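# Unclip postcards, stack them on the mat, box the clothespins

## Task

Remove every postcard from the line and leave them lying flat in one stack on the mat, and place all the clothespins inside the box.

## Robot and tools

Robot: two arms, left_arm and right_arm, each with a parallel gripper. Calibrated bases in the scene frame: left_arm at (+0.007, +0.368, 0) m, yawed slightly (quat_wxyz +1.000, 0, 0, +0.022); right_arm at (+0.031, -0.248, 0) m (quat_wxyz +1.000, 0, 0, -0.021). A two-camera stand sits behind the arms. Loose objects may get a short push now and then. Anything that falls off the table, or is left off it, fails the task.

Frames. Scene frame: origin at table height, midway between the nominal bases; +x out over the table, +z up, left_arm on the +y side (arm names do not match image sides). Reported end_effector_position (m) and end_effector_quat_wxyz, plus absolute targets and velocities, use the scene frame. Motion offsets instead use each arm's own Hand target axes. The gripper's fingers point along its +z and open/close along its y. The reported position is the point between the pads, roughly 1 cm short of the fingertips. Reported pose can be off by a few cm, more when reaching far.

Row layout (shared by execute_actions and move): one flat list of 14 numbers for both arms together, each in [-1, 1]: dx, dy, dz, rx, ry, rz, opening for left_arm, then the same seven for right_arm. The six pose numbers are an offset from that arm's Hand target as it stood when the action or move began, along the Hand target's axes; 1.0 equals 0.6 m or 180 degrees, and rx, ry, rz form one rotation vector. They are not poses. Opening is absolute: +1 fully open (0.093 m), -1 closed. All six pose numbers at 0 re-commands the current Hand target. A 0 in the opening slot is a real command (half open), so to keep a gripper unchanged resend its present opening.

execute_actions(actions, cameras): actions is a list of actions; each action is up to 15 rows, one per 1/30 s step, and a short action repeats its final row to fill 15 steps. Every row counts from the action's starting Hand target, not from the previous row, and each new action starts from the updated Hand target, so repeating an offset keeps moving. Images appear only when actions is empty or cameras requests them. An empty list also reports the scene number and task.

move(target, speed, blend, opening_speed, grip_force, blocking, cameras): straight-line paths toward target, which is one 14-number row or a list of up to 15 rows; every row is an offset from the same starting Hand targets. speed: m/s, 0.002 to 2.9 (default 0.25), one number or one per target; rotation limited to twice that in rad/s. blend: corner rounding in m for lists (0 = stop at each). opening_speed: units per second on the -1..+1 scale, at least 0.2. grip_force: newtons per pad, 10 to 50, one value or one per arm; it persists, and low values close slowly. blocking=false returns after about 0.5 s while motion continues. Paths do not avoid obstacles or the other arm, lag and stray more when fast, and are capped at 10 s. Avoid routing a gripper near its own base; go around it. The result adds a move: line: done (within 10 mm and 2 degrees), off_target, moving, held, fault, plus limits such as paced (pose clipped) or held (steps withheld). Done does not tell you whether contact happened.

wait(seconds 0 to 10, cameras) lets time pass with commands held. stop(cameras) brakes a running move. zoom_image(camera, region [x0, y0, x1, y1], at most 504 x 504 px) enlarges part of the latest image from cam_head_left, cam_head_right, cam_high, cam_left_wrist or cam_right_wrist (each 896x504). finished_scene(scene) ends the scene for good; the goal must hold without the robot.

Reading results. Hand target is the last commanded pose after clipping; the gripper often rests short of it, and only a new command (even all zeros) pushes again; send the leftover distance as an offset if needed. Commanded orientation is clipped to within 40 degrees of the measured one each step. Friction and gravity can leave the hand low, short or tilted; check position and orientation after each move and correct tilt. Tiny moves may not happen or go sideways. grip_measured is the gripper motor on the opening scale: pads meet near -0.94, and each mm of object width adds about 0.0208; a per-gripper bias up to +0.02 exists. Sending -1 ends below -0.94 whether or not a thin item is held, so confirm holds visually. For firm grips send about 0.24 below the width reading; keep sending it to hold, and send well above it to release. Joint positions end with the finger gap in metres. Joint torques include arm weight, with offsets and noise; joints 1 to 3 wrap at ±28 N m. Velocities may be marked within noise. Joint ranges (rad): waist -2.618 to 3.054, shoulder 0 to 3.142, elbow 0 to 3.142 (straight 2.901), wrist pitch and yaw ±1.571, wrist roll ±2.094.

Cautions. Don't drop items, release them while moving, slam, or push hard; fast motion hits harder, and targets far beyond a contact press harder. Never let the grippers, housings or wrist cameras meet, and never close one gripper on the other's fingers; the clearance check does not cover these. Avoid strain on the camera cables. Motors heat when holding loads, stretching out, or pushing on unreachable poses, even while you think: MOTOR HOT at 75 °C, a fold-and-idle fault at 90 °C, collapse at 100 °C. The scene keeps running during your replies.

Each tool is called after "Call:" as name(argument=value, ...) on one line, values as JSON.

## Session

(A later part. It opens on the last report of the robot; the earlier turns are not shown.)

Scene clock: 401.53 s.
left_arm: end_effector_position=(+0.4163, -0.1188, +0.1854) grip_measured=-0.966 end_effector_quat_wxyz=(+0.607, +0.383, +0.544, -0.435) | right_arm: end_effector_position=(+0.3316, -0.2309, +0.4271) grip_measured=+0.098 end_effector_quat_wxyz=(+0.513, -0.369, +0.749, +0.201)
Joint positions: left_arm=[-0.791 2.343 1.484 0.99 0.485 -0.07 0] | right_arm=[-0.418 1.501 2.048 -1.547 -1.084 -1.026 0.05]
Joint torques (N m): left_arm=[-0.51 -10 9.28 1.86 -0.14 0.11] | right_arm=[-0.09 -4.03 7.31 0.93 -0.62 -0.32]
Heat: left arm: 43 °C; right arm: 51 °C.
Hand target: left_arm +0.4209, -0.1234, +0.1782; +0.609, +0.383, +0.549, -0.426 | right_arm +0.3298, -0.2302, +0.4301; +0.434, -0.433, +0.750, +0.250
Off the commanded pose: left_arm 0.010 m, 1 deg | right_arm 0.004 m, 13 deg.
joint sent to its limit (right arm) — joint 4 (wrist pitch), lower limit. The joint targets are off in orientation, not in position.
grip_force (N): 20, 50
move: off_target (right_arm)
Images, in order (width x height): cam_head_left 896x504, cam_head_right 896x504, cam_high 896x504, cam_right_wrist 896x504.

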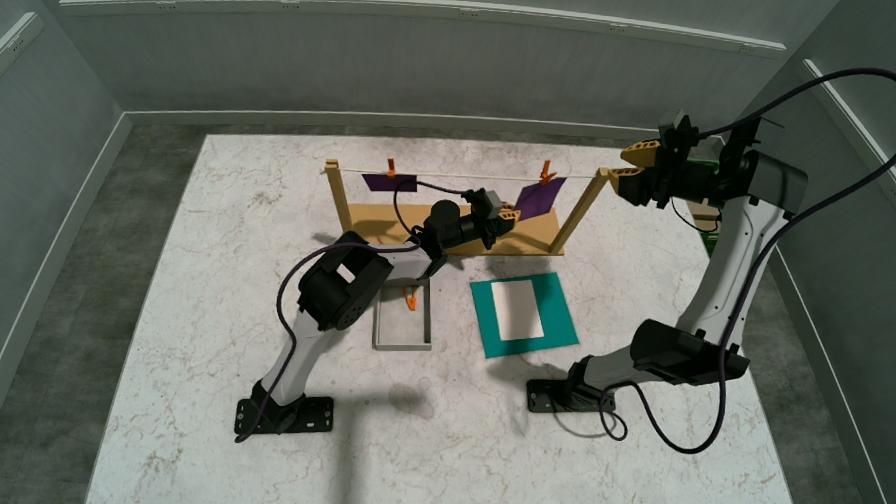

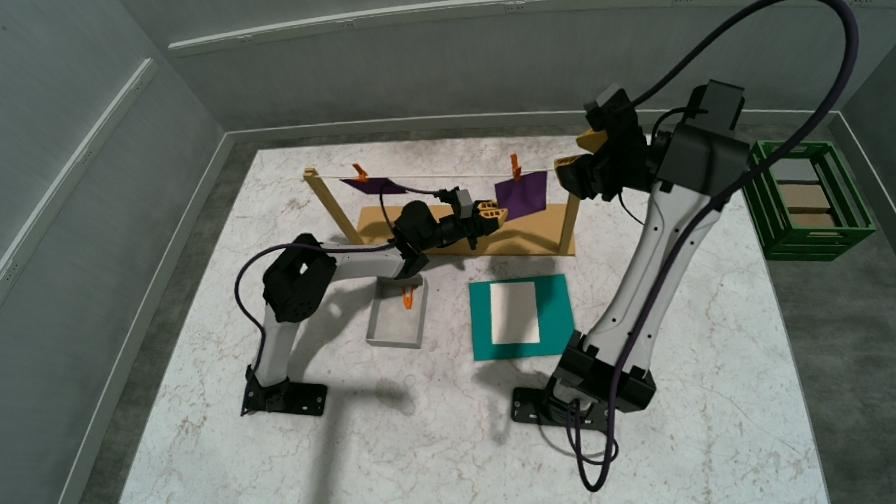

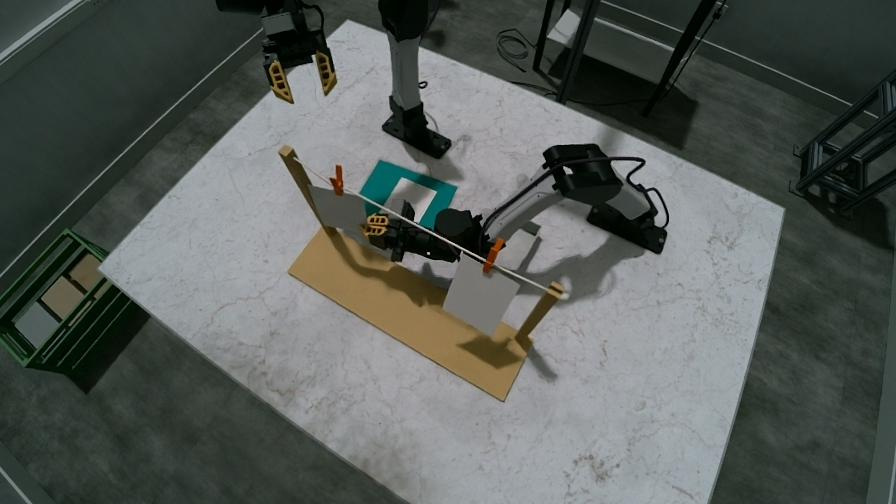

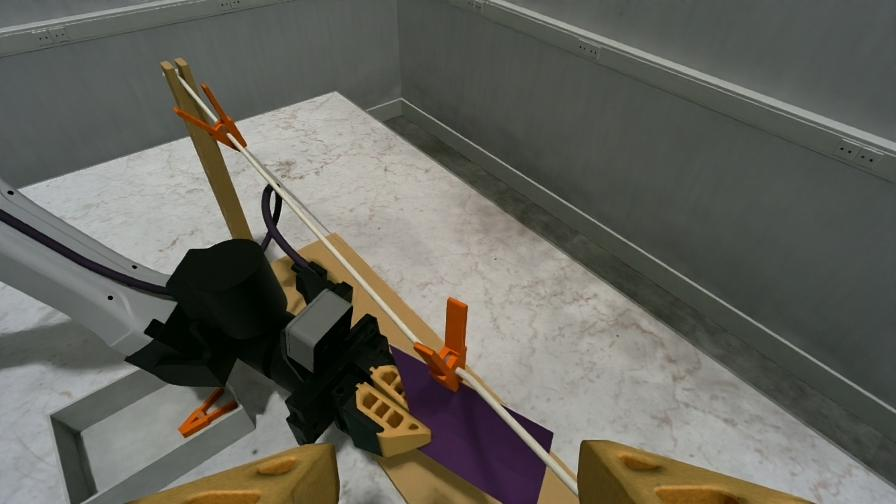

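Call:
move(target=[0.001,-0.039,-0.014,0,0,0,-1,0,0,0,0,0,0,0.1], speed=0.05, cameras=["cam_head_left","cam_right_wrist","cam_high"])

Call:
zoom_image(camera="cam_right_wrist", region=[300, 252, 600, 504])

Call:
zoom_image(camera="cam_high", region=[280, 130, 532, 272])

Call:
zoom_image(camera="cam_head_left", region=[480, 130, 704, 254])

Scene clock: 410.93 s.
left_arm: end_effector_position=(+0.3954, -0.1267, +0.1758) grip_measured=-0.971 end_effector_quat_wxyz=(+0.609, +0.383, +0.539, -0.438) | right_arm: end_effector_position=(+0.3316, -0.2309, +0.4271) grip_measured=+0.098 end_effector_quat_wxyz=(+0.513, -0.369, +0.749, +0.201)
Joint positions: left_arm=[-0.832 2.343 1.426 1.056 0.449 -0.067 0] | right_arm=[-0.418 1.501 2.048 -1.547 -1.084 -1.026 0.05]
Joint torques (N m): left_arm=[-0.14 -13.82 5.46 1.72 -0.11 0.12] | right_arm=[-0.09 -4.03 7.25 0.93 -0.62 -0.31]
Heat: left arm: 43 °C; right arm: 51 °C.
Hand target: left_arm +0.3960, -0.1237, +0.1767; +0.608, +0.383, +0.549, -0.426 | right_arm +0.3298, -0.2302, +0.4301; +0.434, -0.433, +0.750, +0.250
Off the commanded pose: left_arm 0.003 m, 2 deg | right_arm 0.004 m, 13 deg.
joint sent to its limit (right arm) — joint 4 (wrist pitch), lower limit. The joint targets are off in orientation, not in position.
grip_force (N): 20, 50
move: off_target (right_arm)
Images, in order (width x height): cam_head_left 896x504, cam_high 896x504, cam_right_wrist 896x504.

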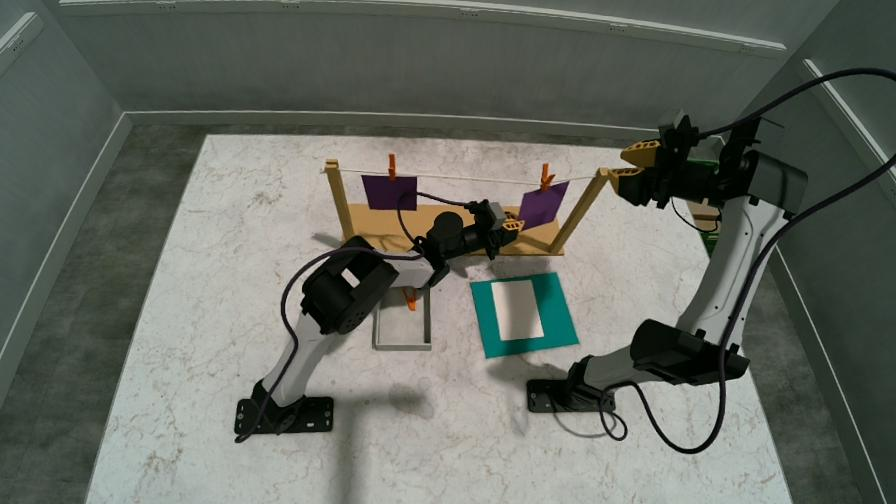

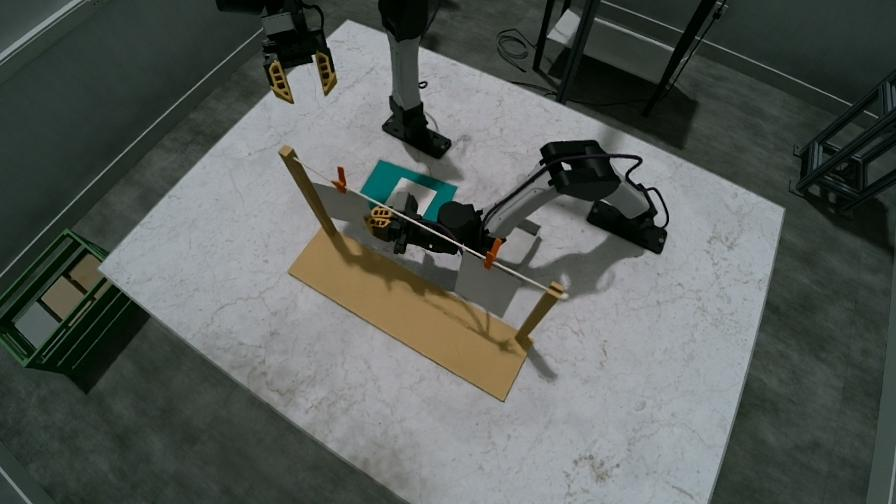

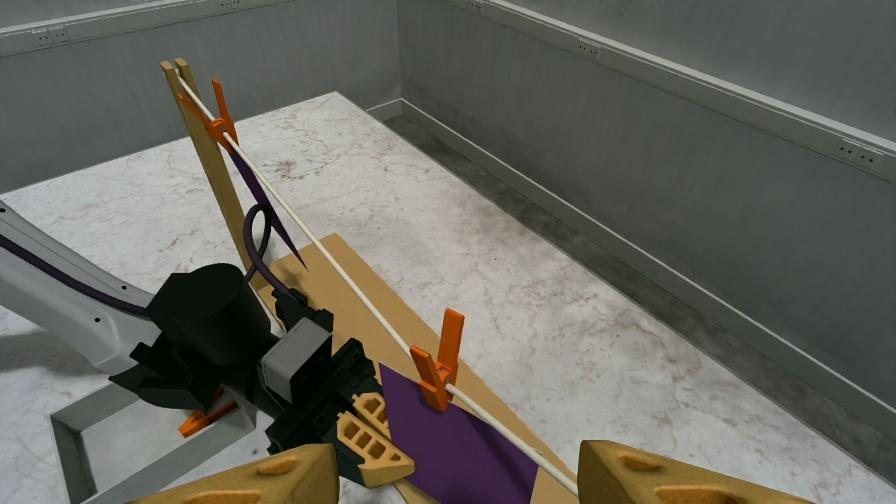

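Scaled by 1.680 from the camera's 896x504 image, which has a finer 1280x720 frame.

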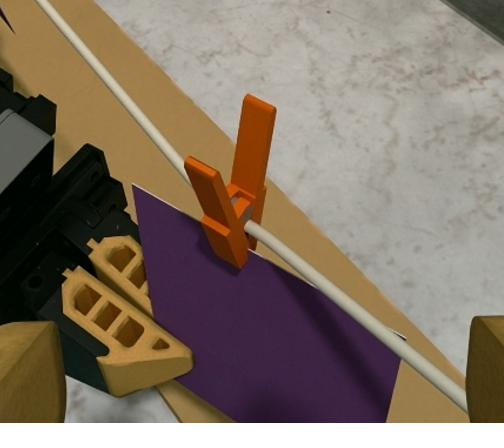

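Scaled by 2.000 from the camera's 896x504 image, which has a finer 1280x720 frame.

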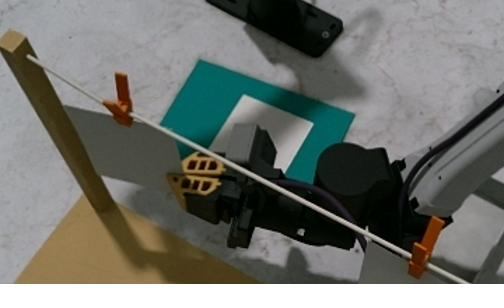

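Scaled by 2.250 from the camera's 896x504 image, which has a finer 1280x720 frame.

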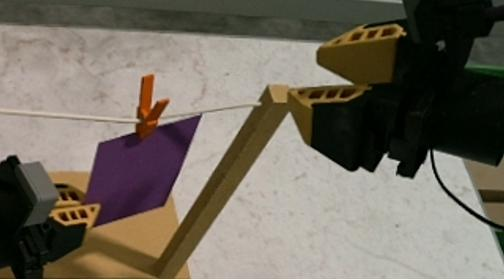

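Call:
move(target=[-0.0167,0.001,-0.003,0,0,0,-1,0.029,-0.041,0.12,-0.0095,-0.0283,-0.005,0.1], speed=0.08, cameras=["cam_head_left","cam_head_right","cam_right_wrist","cam_high"])

Call:
zoom_image(camera="cam_high", region=[280, 130, 532, 272])

Call:
zoom_image(camera="cam_head_left", region=[480, 130, 704, 254])

Scene clock: 432.63 s.
left_arm: end_effector_position=(+0.3939, -0.1251, +0.1790) grip_measured=-0.971 end_effector_quat_wxyz=(+0.607, +0.383, +0.542, -0.437) | right_arm: end_effector_position=(+0.3744, -0.1977, +0.3790) grip_measured=+0.098 end_effector_quat_wxyz=(+0.458, -0.426, +0.730, +0.275)
Joint positions: left_arm=[-0.832 2.325 1.414 1.043 0.448 -0.067 0] | right_arm=[-0.257 1.671 2.034 -1.531 -1.087 -1.11 0.05]
Joint torques (N m): left_arm=[0.21 -14.65 5.96 1.64 -0.1 0.11] | right_arm=[0.51 -5.29 7.56 0.88 -0.67 -0.33]
Heat: left arm: 48 °C; right arm: 51 °C.
Hand target: left_arm +0.3956, -0.1208, +0.1868; +0.609, +0.383, +0.549, -0.426 | right_arm +0.3779, -0.1959, +0.3791; +0.462, -0.434, +0.722, +0.277
Off the commanded pose: left_arm 0.009 m, 2 deg | right_arm 0.004 m, 1 deg.
grip_force (N): 20, 50
move: done
Images, in order (width x height): cam_head_left 896x504, cam_head_right 896x504, cam_high 896x504, cam_right_wrist 896x504.

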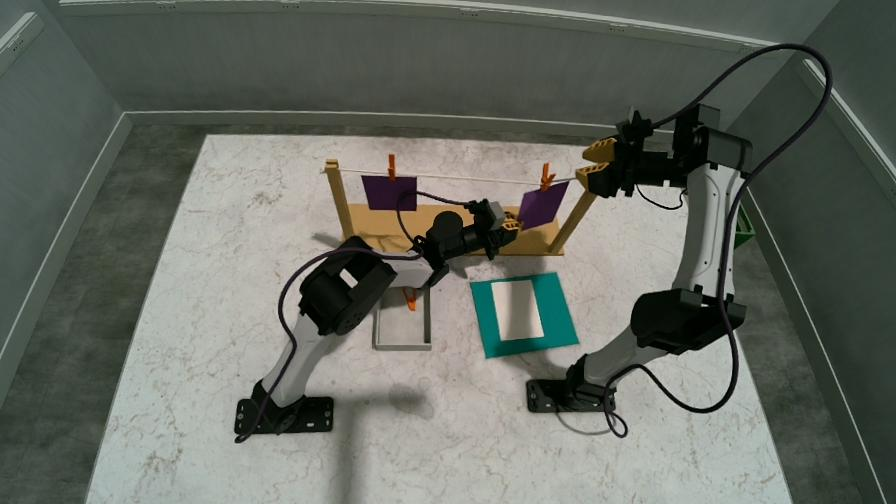

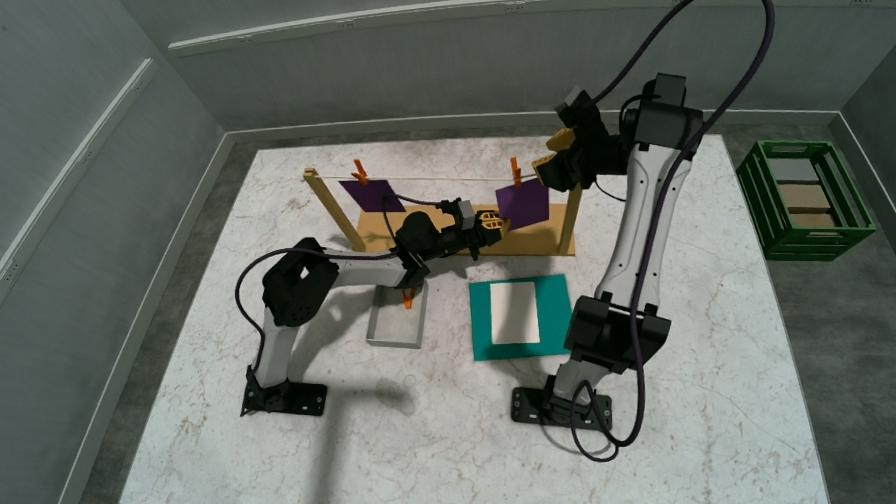

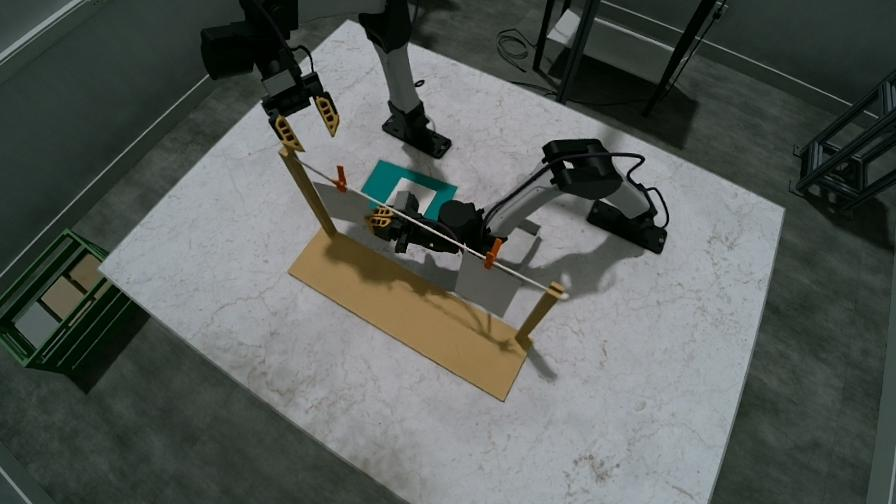

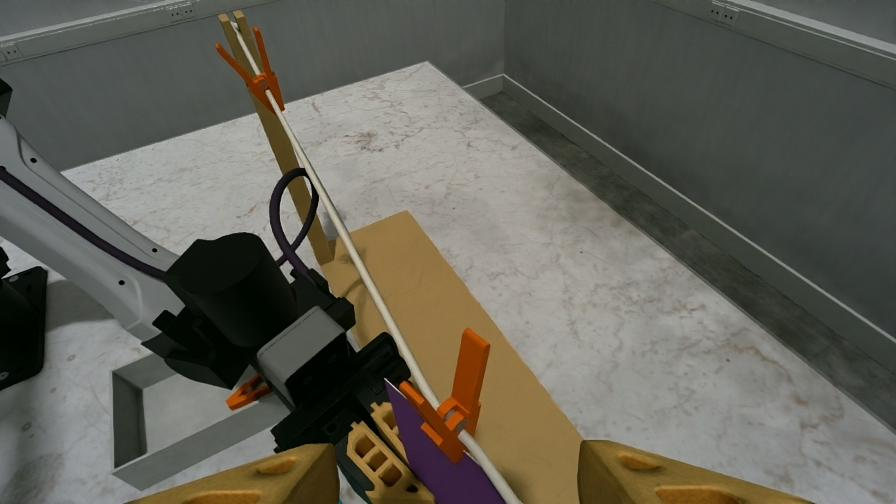

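Scaled by 2.000 from the camera's 896x504 image, which has a finer 1280x720 frame.

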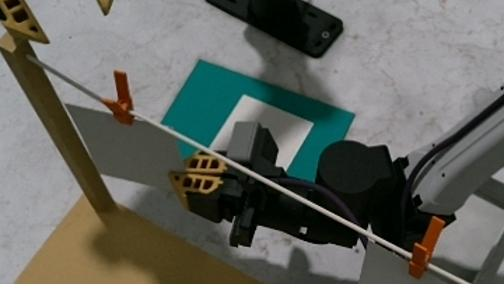

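Scaled by 2.250 from the camera's 896x504 image, which has a finer 1280x720 frame.

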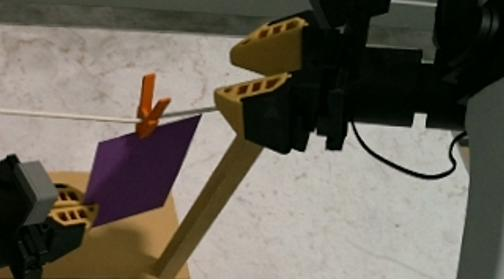

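Call:
move(target=[0,0,0,0,0,0,-1,0.0252,-0.0007,0.0807,0,0,0,0.1], speed=0.06, cameras=["cam_head_left","cam_right_wrist","cam_high"])

Call:
zoom_image(camera="cam_high", region=[280, 130, 532, 272])

Call:
zoom_image(camera="cam_head_left", region=[480, 130, 704, 254])

Scene clock: 444.47 s.
left_arm: end_effector_position=(+0.3939, -0.1251, +0.1790) grip_measured=-0.971 end_effector_quat_wxyz=(+0.607, +0.383, +0.542, -0.437) | right_arm: end_effector_position=(+0.4009, -0.1652, +0.3394) grip_measured=+0.098 end_effector_quat_wxyz=(+0.456, -0.430, +0.726, +0.285)
Joint positions: left_arm=[-0.832 2.325 1.414 1.043 0.448 -0.067 0] | right_arm=[-0.133 1.615 1.764 -1.152 -1.046 -0.911 0.05]
Joint torques (N m): left_arm=[0.18 -14.65 6 1.65 -0.1 0.11] | right_arm=[0.47 -9.21 6.69 1.19 -0.45 -0.08]
Heat: left arm: 53 °C; right arm: 52 °C.
Hand target: left_arm +0.3956, -0.1208, +0.1868; +0.609, +0.383, +0.549, -0.426 | right_arm +0.3960, -0.1630, +0.3450; +0.462, -0.433, +0.722, +0.277
Off the commanded pose: left_arm 0.009 m, 2 deg | right_arm 0.008 m, 1 deg.
grip_force (N): 20, 50
move: done
Images, in order (width x height): cam_head_left 896x504, cam_high 896x504, cam_right_wrist 896x504.

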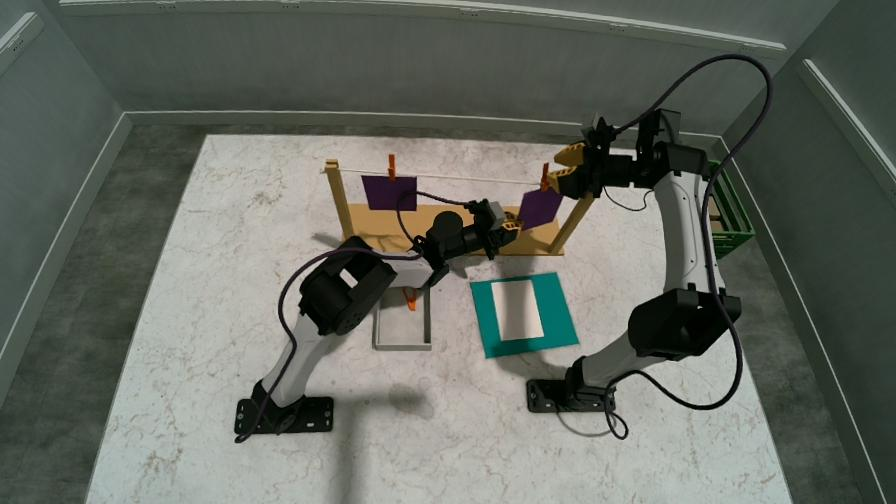

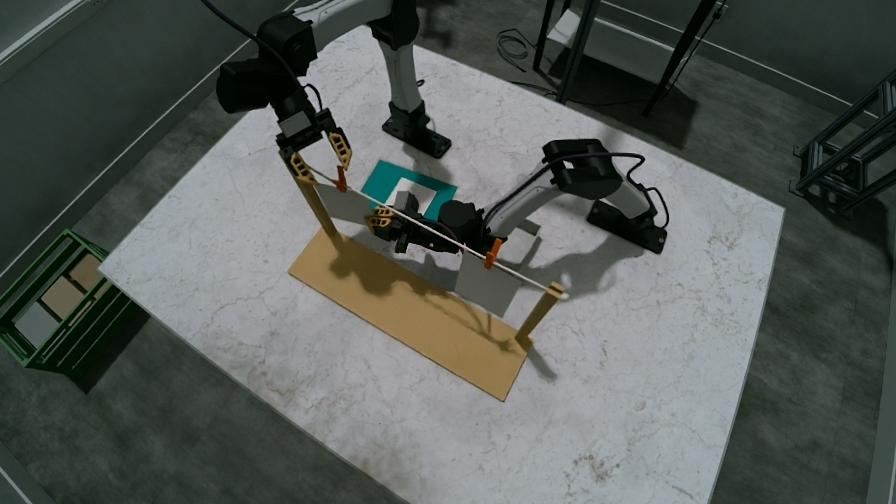

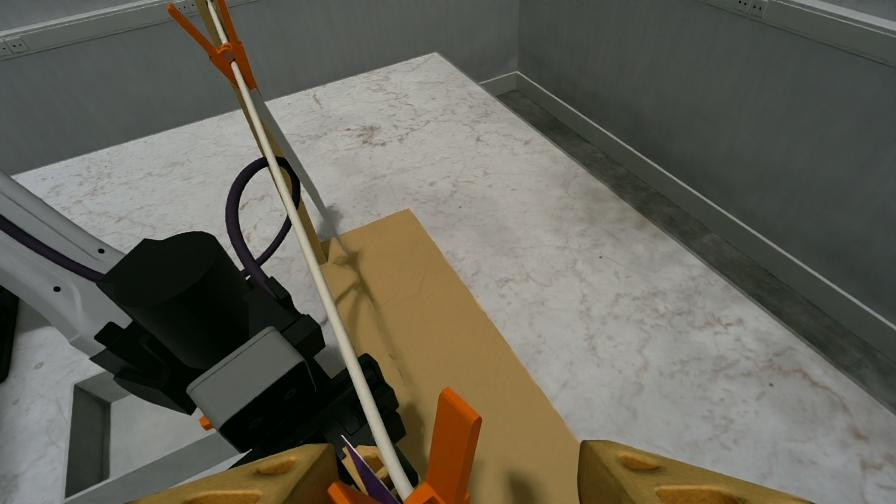

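Scaled by 2.000 from the camera's 896x504 image, which has a finer 1280x720 frame.

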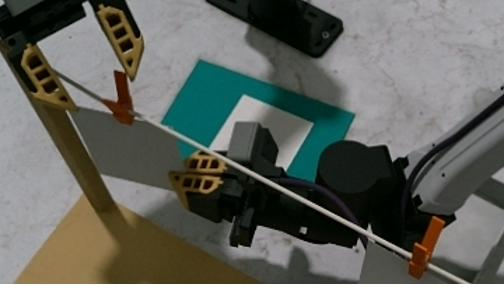

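Scaled by 2.250 from the camera's 896x504 image, which has a finer 1280x720 frame.

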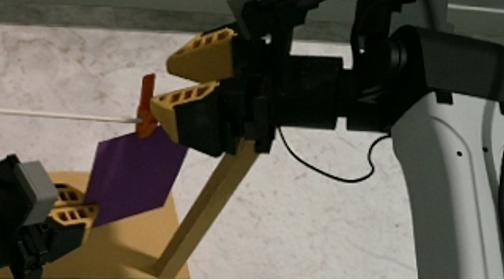

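Call:
move(target=[[0,0,0,0,0,0,-1,0,0.02,0,0,0,0,0.1],[0,0,0,0,0,0,-1,0.0153,0.0263,0.0187,0,0,0,0.1]], speed=0.04, cameras=["cam_head_left","cam_right_wrist","cam_high"])

Call:
zoom_image(camera="cam_high", region=[280, 130, 532, 272])

Call:
zoom_image(camera="cam_head_left", region=[480, 130, 704, 254])

Call:
zoom_image(camera="cam_right_wrist", region=[300, 320, 632, 504])

Scene clock: 452.50 s.
left_arm: end_effector_position=(+0.3939, -0.1251, +0.1790) grip_measured=-0.971 end_effector_quat_wxyz=(+0.607, +0.383, +0.542, -0.437) | right_arm: end_effector_position=(+0.3886, -0.1511, +0.3307) grip_measured=+0.098 end_effector_quat_wxyz=(+0.461, -0.434, +0.721, +0.283)
Joint positions: left_arm=[-0.832 2.325 1.414 1.043 0.448 -0.067 0] | right_arm=[-0.094 1.526 1.622 -1.034 -1.029 -0.853 0.05]
Joint torques (N m): left_arm=[0.18 -14.63 5.97 1.64 -0.11 0.11] | right_arm=[0.46 -8.02 6.65 1.24 -0.37 -0.06]
Heat: left arm: 56 °C; right arm: 52 °C.
Hand target: left_arm +0.3956, -0.1208, +0.1868; +0.609, +0.383, +0.549, -0.426 | right_arm +0.3850, -0.1499, +0.3321; +0.462, -0.434, +0.722, +0.277
Off the commanded pose: left_arm 0.009 m, 2 deg | right_arm 0.004 m, 1 deg.
grip_force (N): 20, 50
move: done
Images, in order (width x height): cam_head_left 896x504, cam_high 896x504, cam_right_wrist 896x504.

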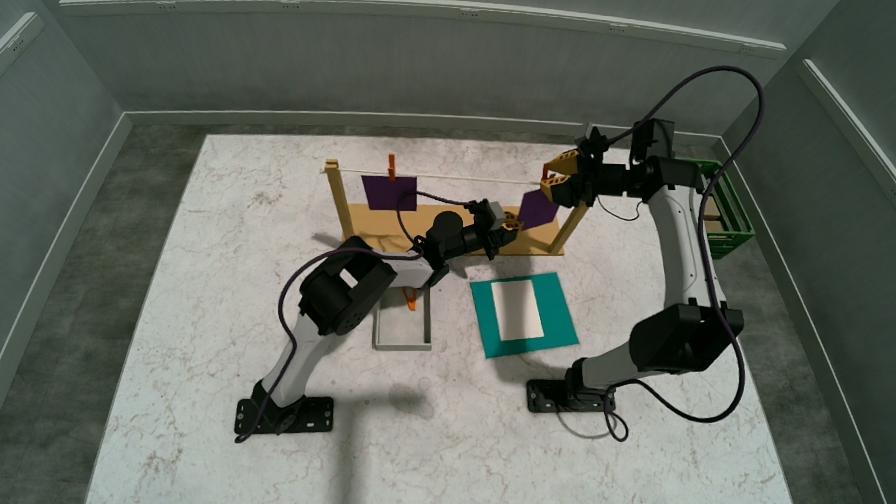

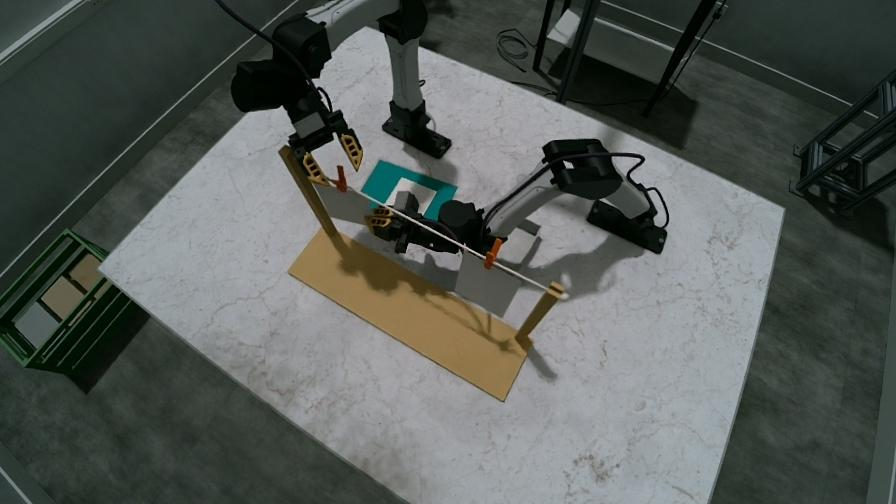

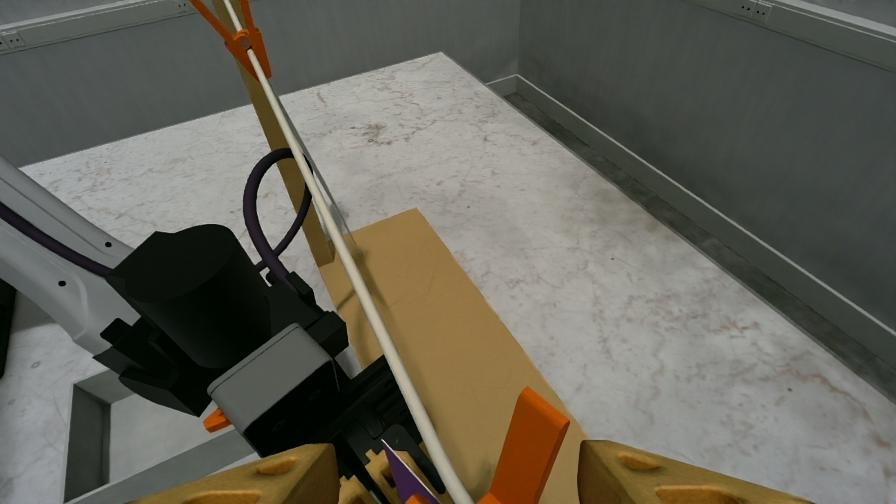

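Scaled by 2.000 from the camera's 896x504 image, which has a finer 1280x720 frame.

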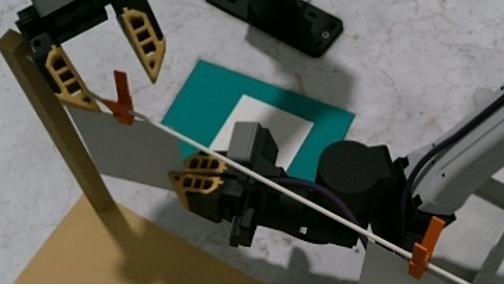

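Scaled by 2.250 from the camera's 896x504 image, which has a finer 1280x720 frame.

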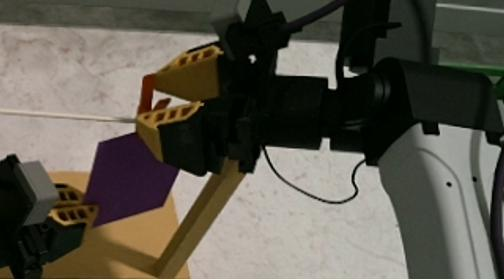

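Scaled by 1.518 from the camera's 896x504 image, which has a finer 1280x720 frame.

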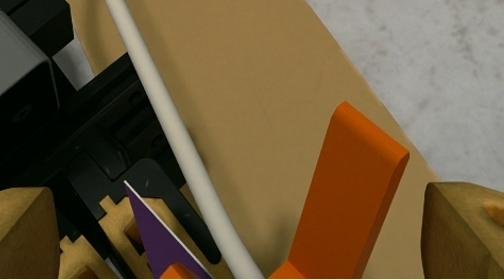

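Call:
move(target=[[0,0,0,0,0,0,-1,0.008,-0.0067,0.01,0,0,0,0.1],[0,0,0,0,0,0,-1,0.008,-0.0067,0.01,0,0,0,-0.35]], speed=0.04, opening_speed=0.4, cameras=["cam_head_left","cam_right_wrist","cam_high"])

Call:
zoom_image(camera="cam_high", region=[280, 130, 532, 272])

Call:
zoom_image(camera="cam_head_left", region=[480, 130, 704, 254])

Call:
zoom_image(camera="cam_right_wrist", region=[300, 320, 632, 504])

Scene clock: 458.10 s.
left_arm: end_effector_position=(+0.3939, -0.1251, +0.1789) grip_measured=-0.971 end_effector_quat_wxyz=(+0.607, +0.383, +0.542, -0.437) | right_arm: end_effector_position=(+0.3931, -0.1505, +0.3256) grip_measured=-0.347 end_effector_quat_wxyz=(+0.463, -0.434, +0.721, +0.279)
Joint positions: left_arm=[-0.832 2.325 1.414 1.043 0.448 -0.067 0] | right_arm=[-0.088 1.526 1.598 -0.99 -1.02 -0.84 0.029]
Joint torques (N m): left_arm=[0.2 -14.65 5.94 1.66 -0.11 0.11] | right_arm=[0.47 -7.5 6.76 1.23 -0.41 -0.1]
Heat: left arm: 58 °C; right arm: 51 °C.
Hand target: left_arm +0.3956, -0.1208, +0.1868; +0.609, +0.383, +0.549, -0.426 | right_arm +0.3902, -0.1488, +0.3252; +0.462, -0.433, +0.722, +0.277
Off the commanded pose: left_arm 0.009 m, 2 deg | right_arm 0.003 m, 0 deg.
grip_force (N): 20, 50
move: done
Images, in order (width x height): cam_head_left 896x504, cam_high 896x504, cam_right_wrist 896x504.

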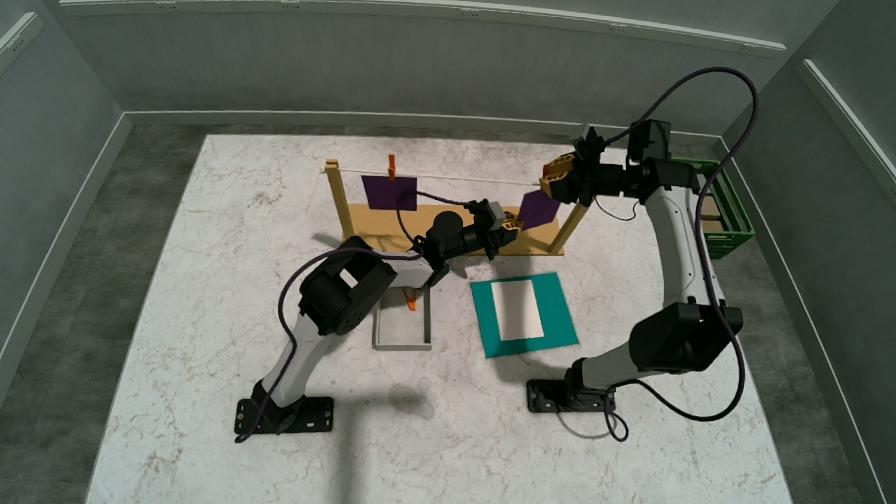

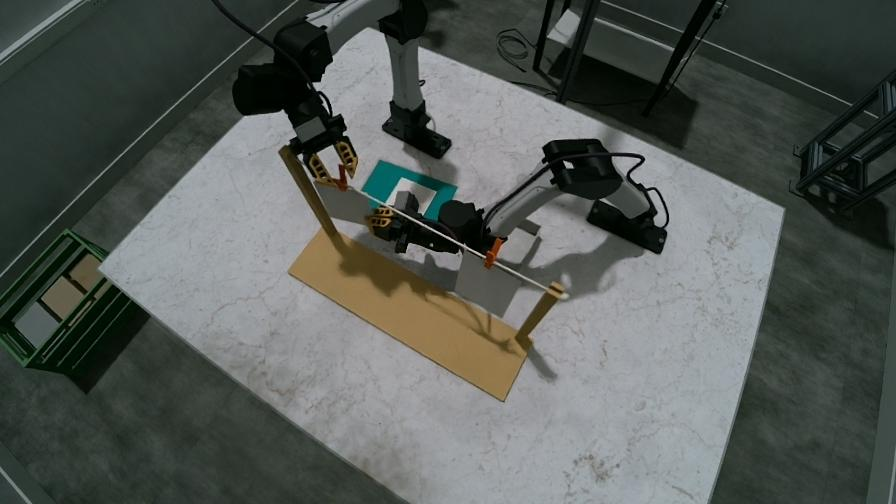

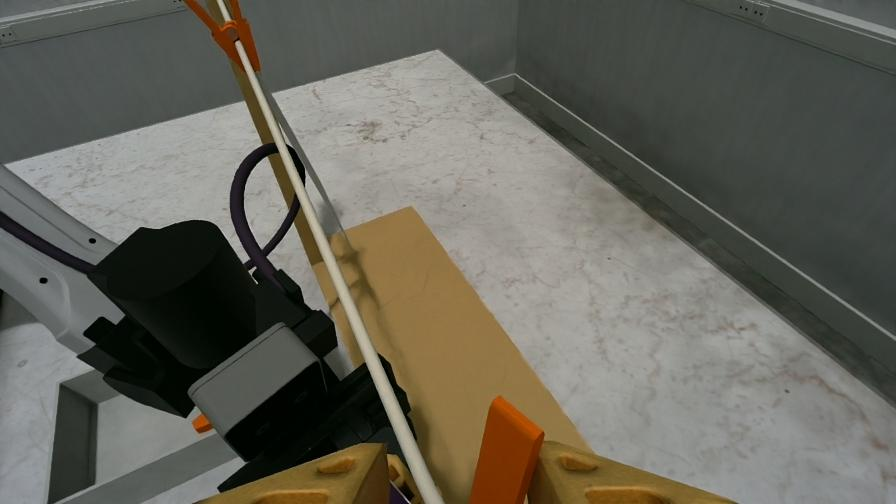

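Scaled by 2.000 from the camera's 896x504 image, which has a finer 1280x720 frame.

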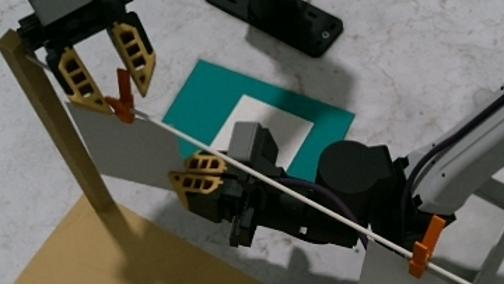

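Scaled by 2.250 from the camera's 896x504 image, which has a finer 1280x720 frame.

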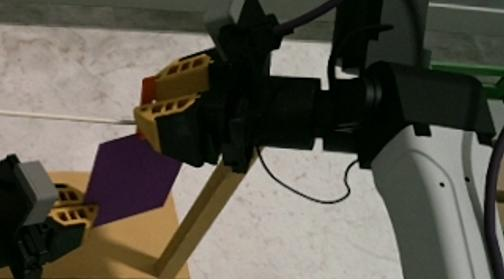

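Scaled by 1.518 from the camera's 896x504 image, which has a finer 1280x720 frame.

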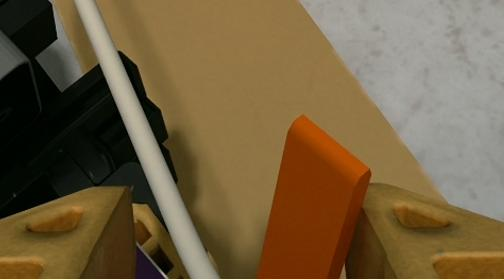

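Call:
move(target=[[0,0,0,0,0,0,-1,0,0,0,0,0,0,-0.5],[0,0,0,0,0,0,-1,0,0,0,0,0,0,-0.6]], speed=0.04, opening_speed=0.4, cameras=["cam_head_left","cam_right_wrist","cam_high"])

Call:
zoom_image(camera="cam_high", region=[280, 130, 432, 216])

Call:
zoom_image(camera="cam_right_wrist", region=[300, 320, 632, 504])

Scene clock: 462.43 s.
left_arm: end_effector_position=(+0.3937, -0.1249, +0.1701) grip_measured=-0.971 end_effector_quat_wxyz=(+0.596, +0.385, +0.554, -0.436) | right_arm: end_effector_position=(+0.3949, -0.1505, +0.3274) grip_measured=-0.593 end_effector_quat_wxyz=(+0.468, -0.436, +0.717, +0.276)
Joint positions: left_arm=[-0.832 2.325 1.407 1.016 0.448 -0.067 0] | right_arm=[-0.088 1.526 1.598 -0.975 -1.021 -0.839 0.017]
Joint torques (N m): left_arm=[0.21 -14.61 6.6 1.9 -0.1 0.11] | right_arm=[0.46 -7.47 6.76 1.12 -0.39 -0.08]
Heat: left arm: 59 °C; right arm: 51 °C.
Hand target: left_arm +0.3956, -0.1208, +0.1868; +0.609, +0.383, +0.549, -0.426 | right_arm +0.3902, -0.1488, +0.3251; +0.462, -0.433, +0.722, +0.277
Off the commanded pose: left_arm 0.017 m, 2 deg | right_arm 0.005 m, 1 deg.
grip_force (N): 20, 50
move: off_target (left_arm)
Images, in order (width x height): cam_head_left 896x504, cam_high 896x504, cam_right_wrist 896x504.

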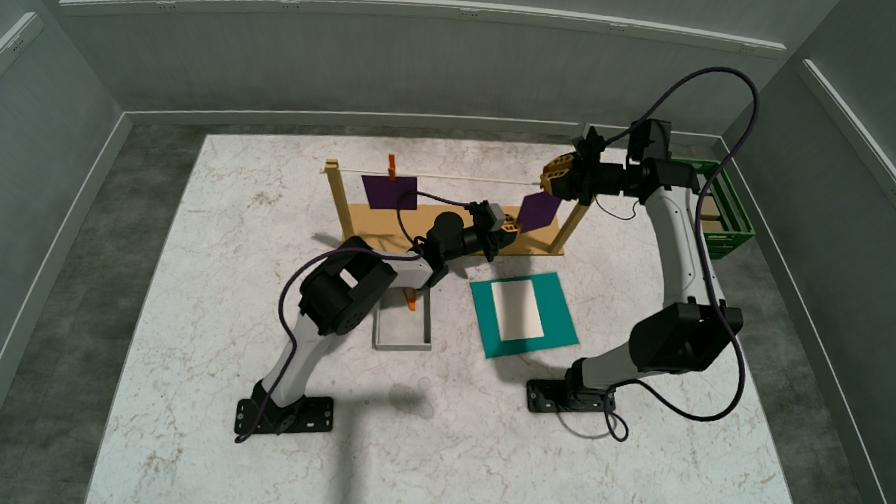

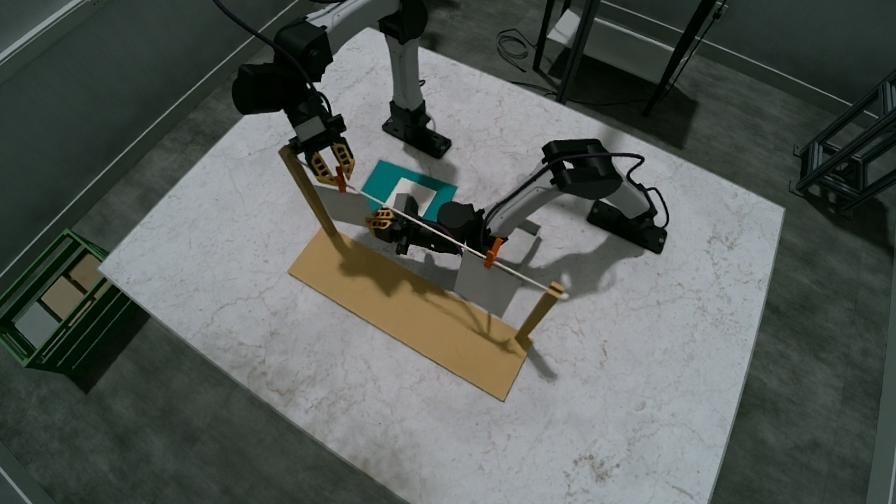

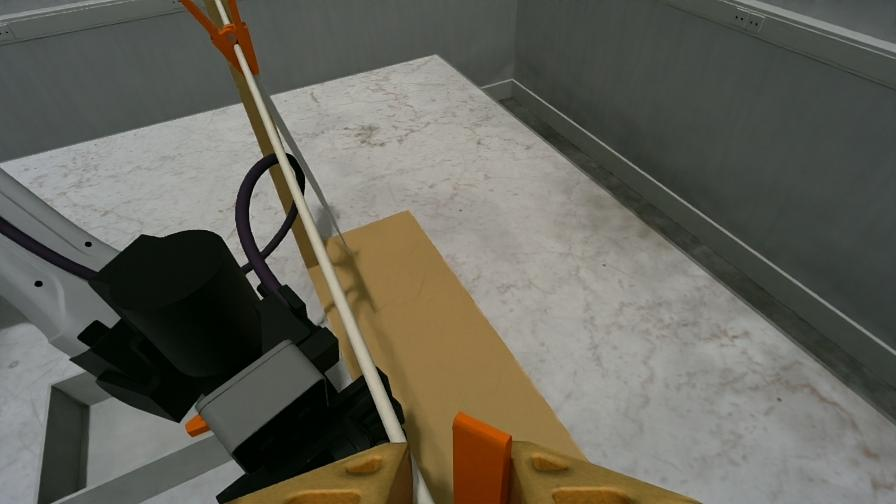

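Scaled by 3.316 from the camera's 896x504 image, which has a finer 1280x720 frame.

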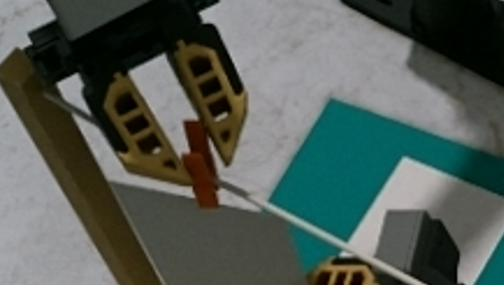

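Scaled by 1.518 from the camera's 896x504 image, which has a finer 1280x720 frame.

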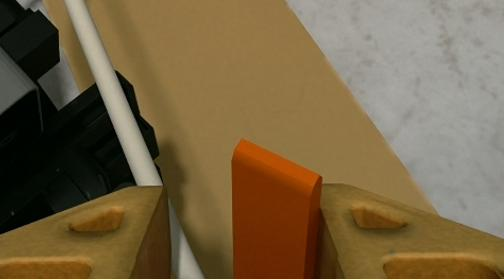

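Call:
wait(seconds=0.1, cameras=["cam_head_right","cam_left_wrist","cam_head_left"])

Call:
zoom_image(camera="cam_head_right", region=[450, 120, 602, 206])

Call:
zoom_image(camera="cam_head_left", region=[500, 120, 652, 206])

Scene clock: 465.37 s.
left_arm: end_effector_position=(+0.3937, -0.1249, +0.1701) grip_measured=-0.971 end_effector_quat_wxyz=(+0.596, +0.385, +0.554, -0.436) | right_arm: end_effector_position=(+0.3949, -0.1505, +0.3274) grip_measured=-0.593 end_effector_quat_wxyz=(+0.468, -0.436, +0.717, +0.276)
Joint positions: left_arm=[-0.832 2.325 1.407 1.016 0.448 -0.067 0] | right_arm=[-0.088 1.526 1.598 -0.975 -1.021 -0.839 0.017]
Joint torques (N m): left_arm=[0.2 -14.64 6.57 1.91 -0.1 0.11] | right_arm=[0.46 -7.49 6.72 1.11 -0.39 -0.09]
Heat: left arm: 60 °C; right arm: 52 °C.
Hand target: left_arm +0.3956, -0.1208, +0.1868; +0.609, +0.383, +0.549, -0.426 | right_arm +0.3902, -0.1488, +0.3251; +0.462, -0.433, +0.722, +0.277
Tool commands: left_gripper/opening=-1.0 right_gripper/opening=-0.6
Off the commanded pose: left_arm 0.017 m, 2 deg | right_arm 0.005 m, 1 deg.
grip_force (N): 20, 50
wait: 0.10 s; at rest from the start
Images, in order (width x height): cam_head_left 896x504, cam_head_right 896x504, cam_left_wrist 896x504.

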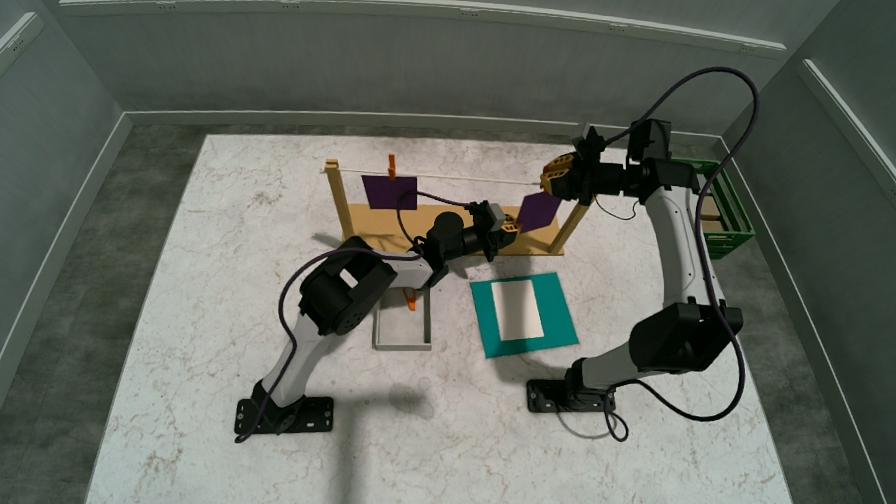

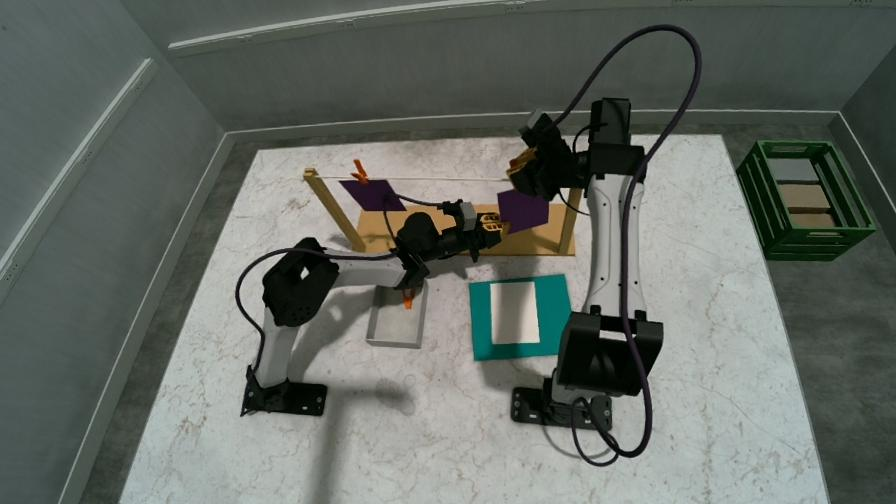

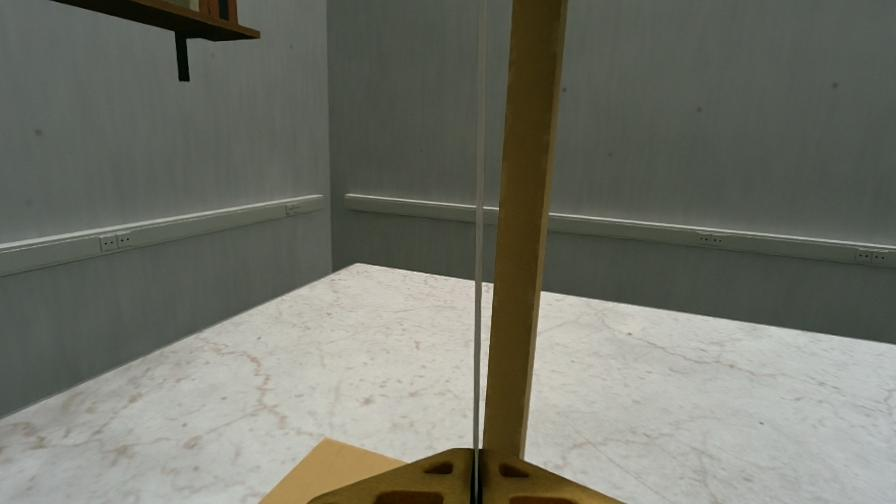

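Scaled by 3.316 from the camera's 896x504 image, which has a finer 1280x720 frame.

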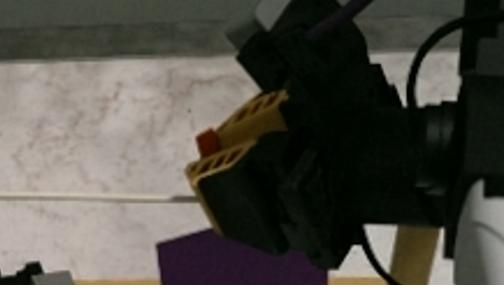

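Scaled by 3.316 from the camera's 896x504 image, which has a finer 1280x720 frame.

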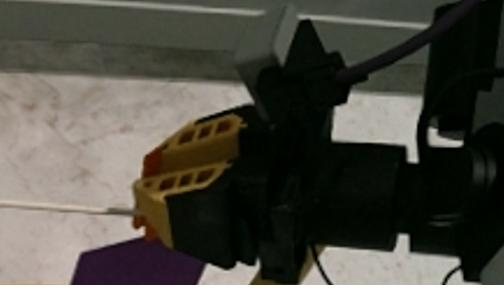

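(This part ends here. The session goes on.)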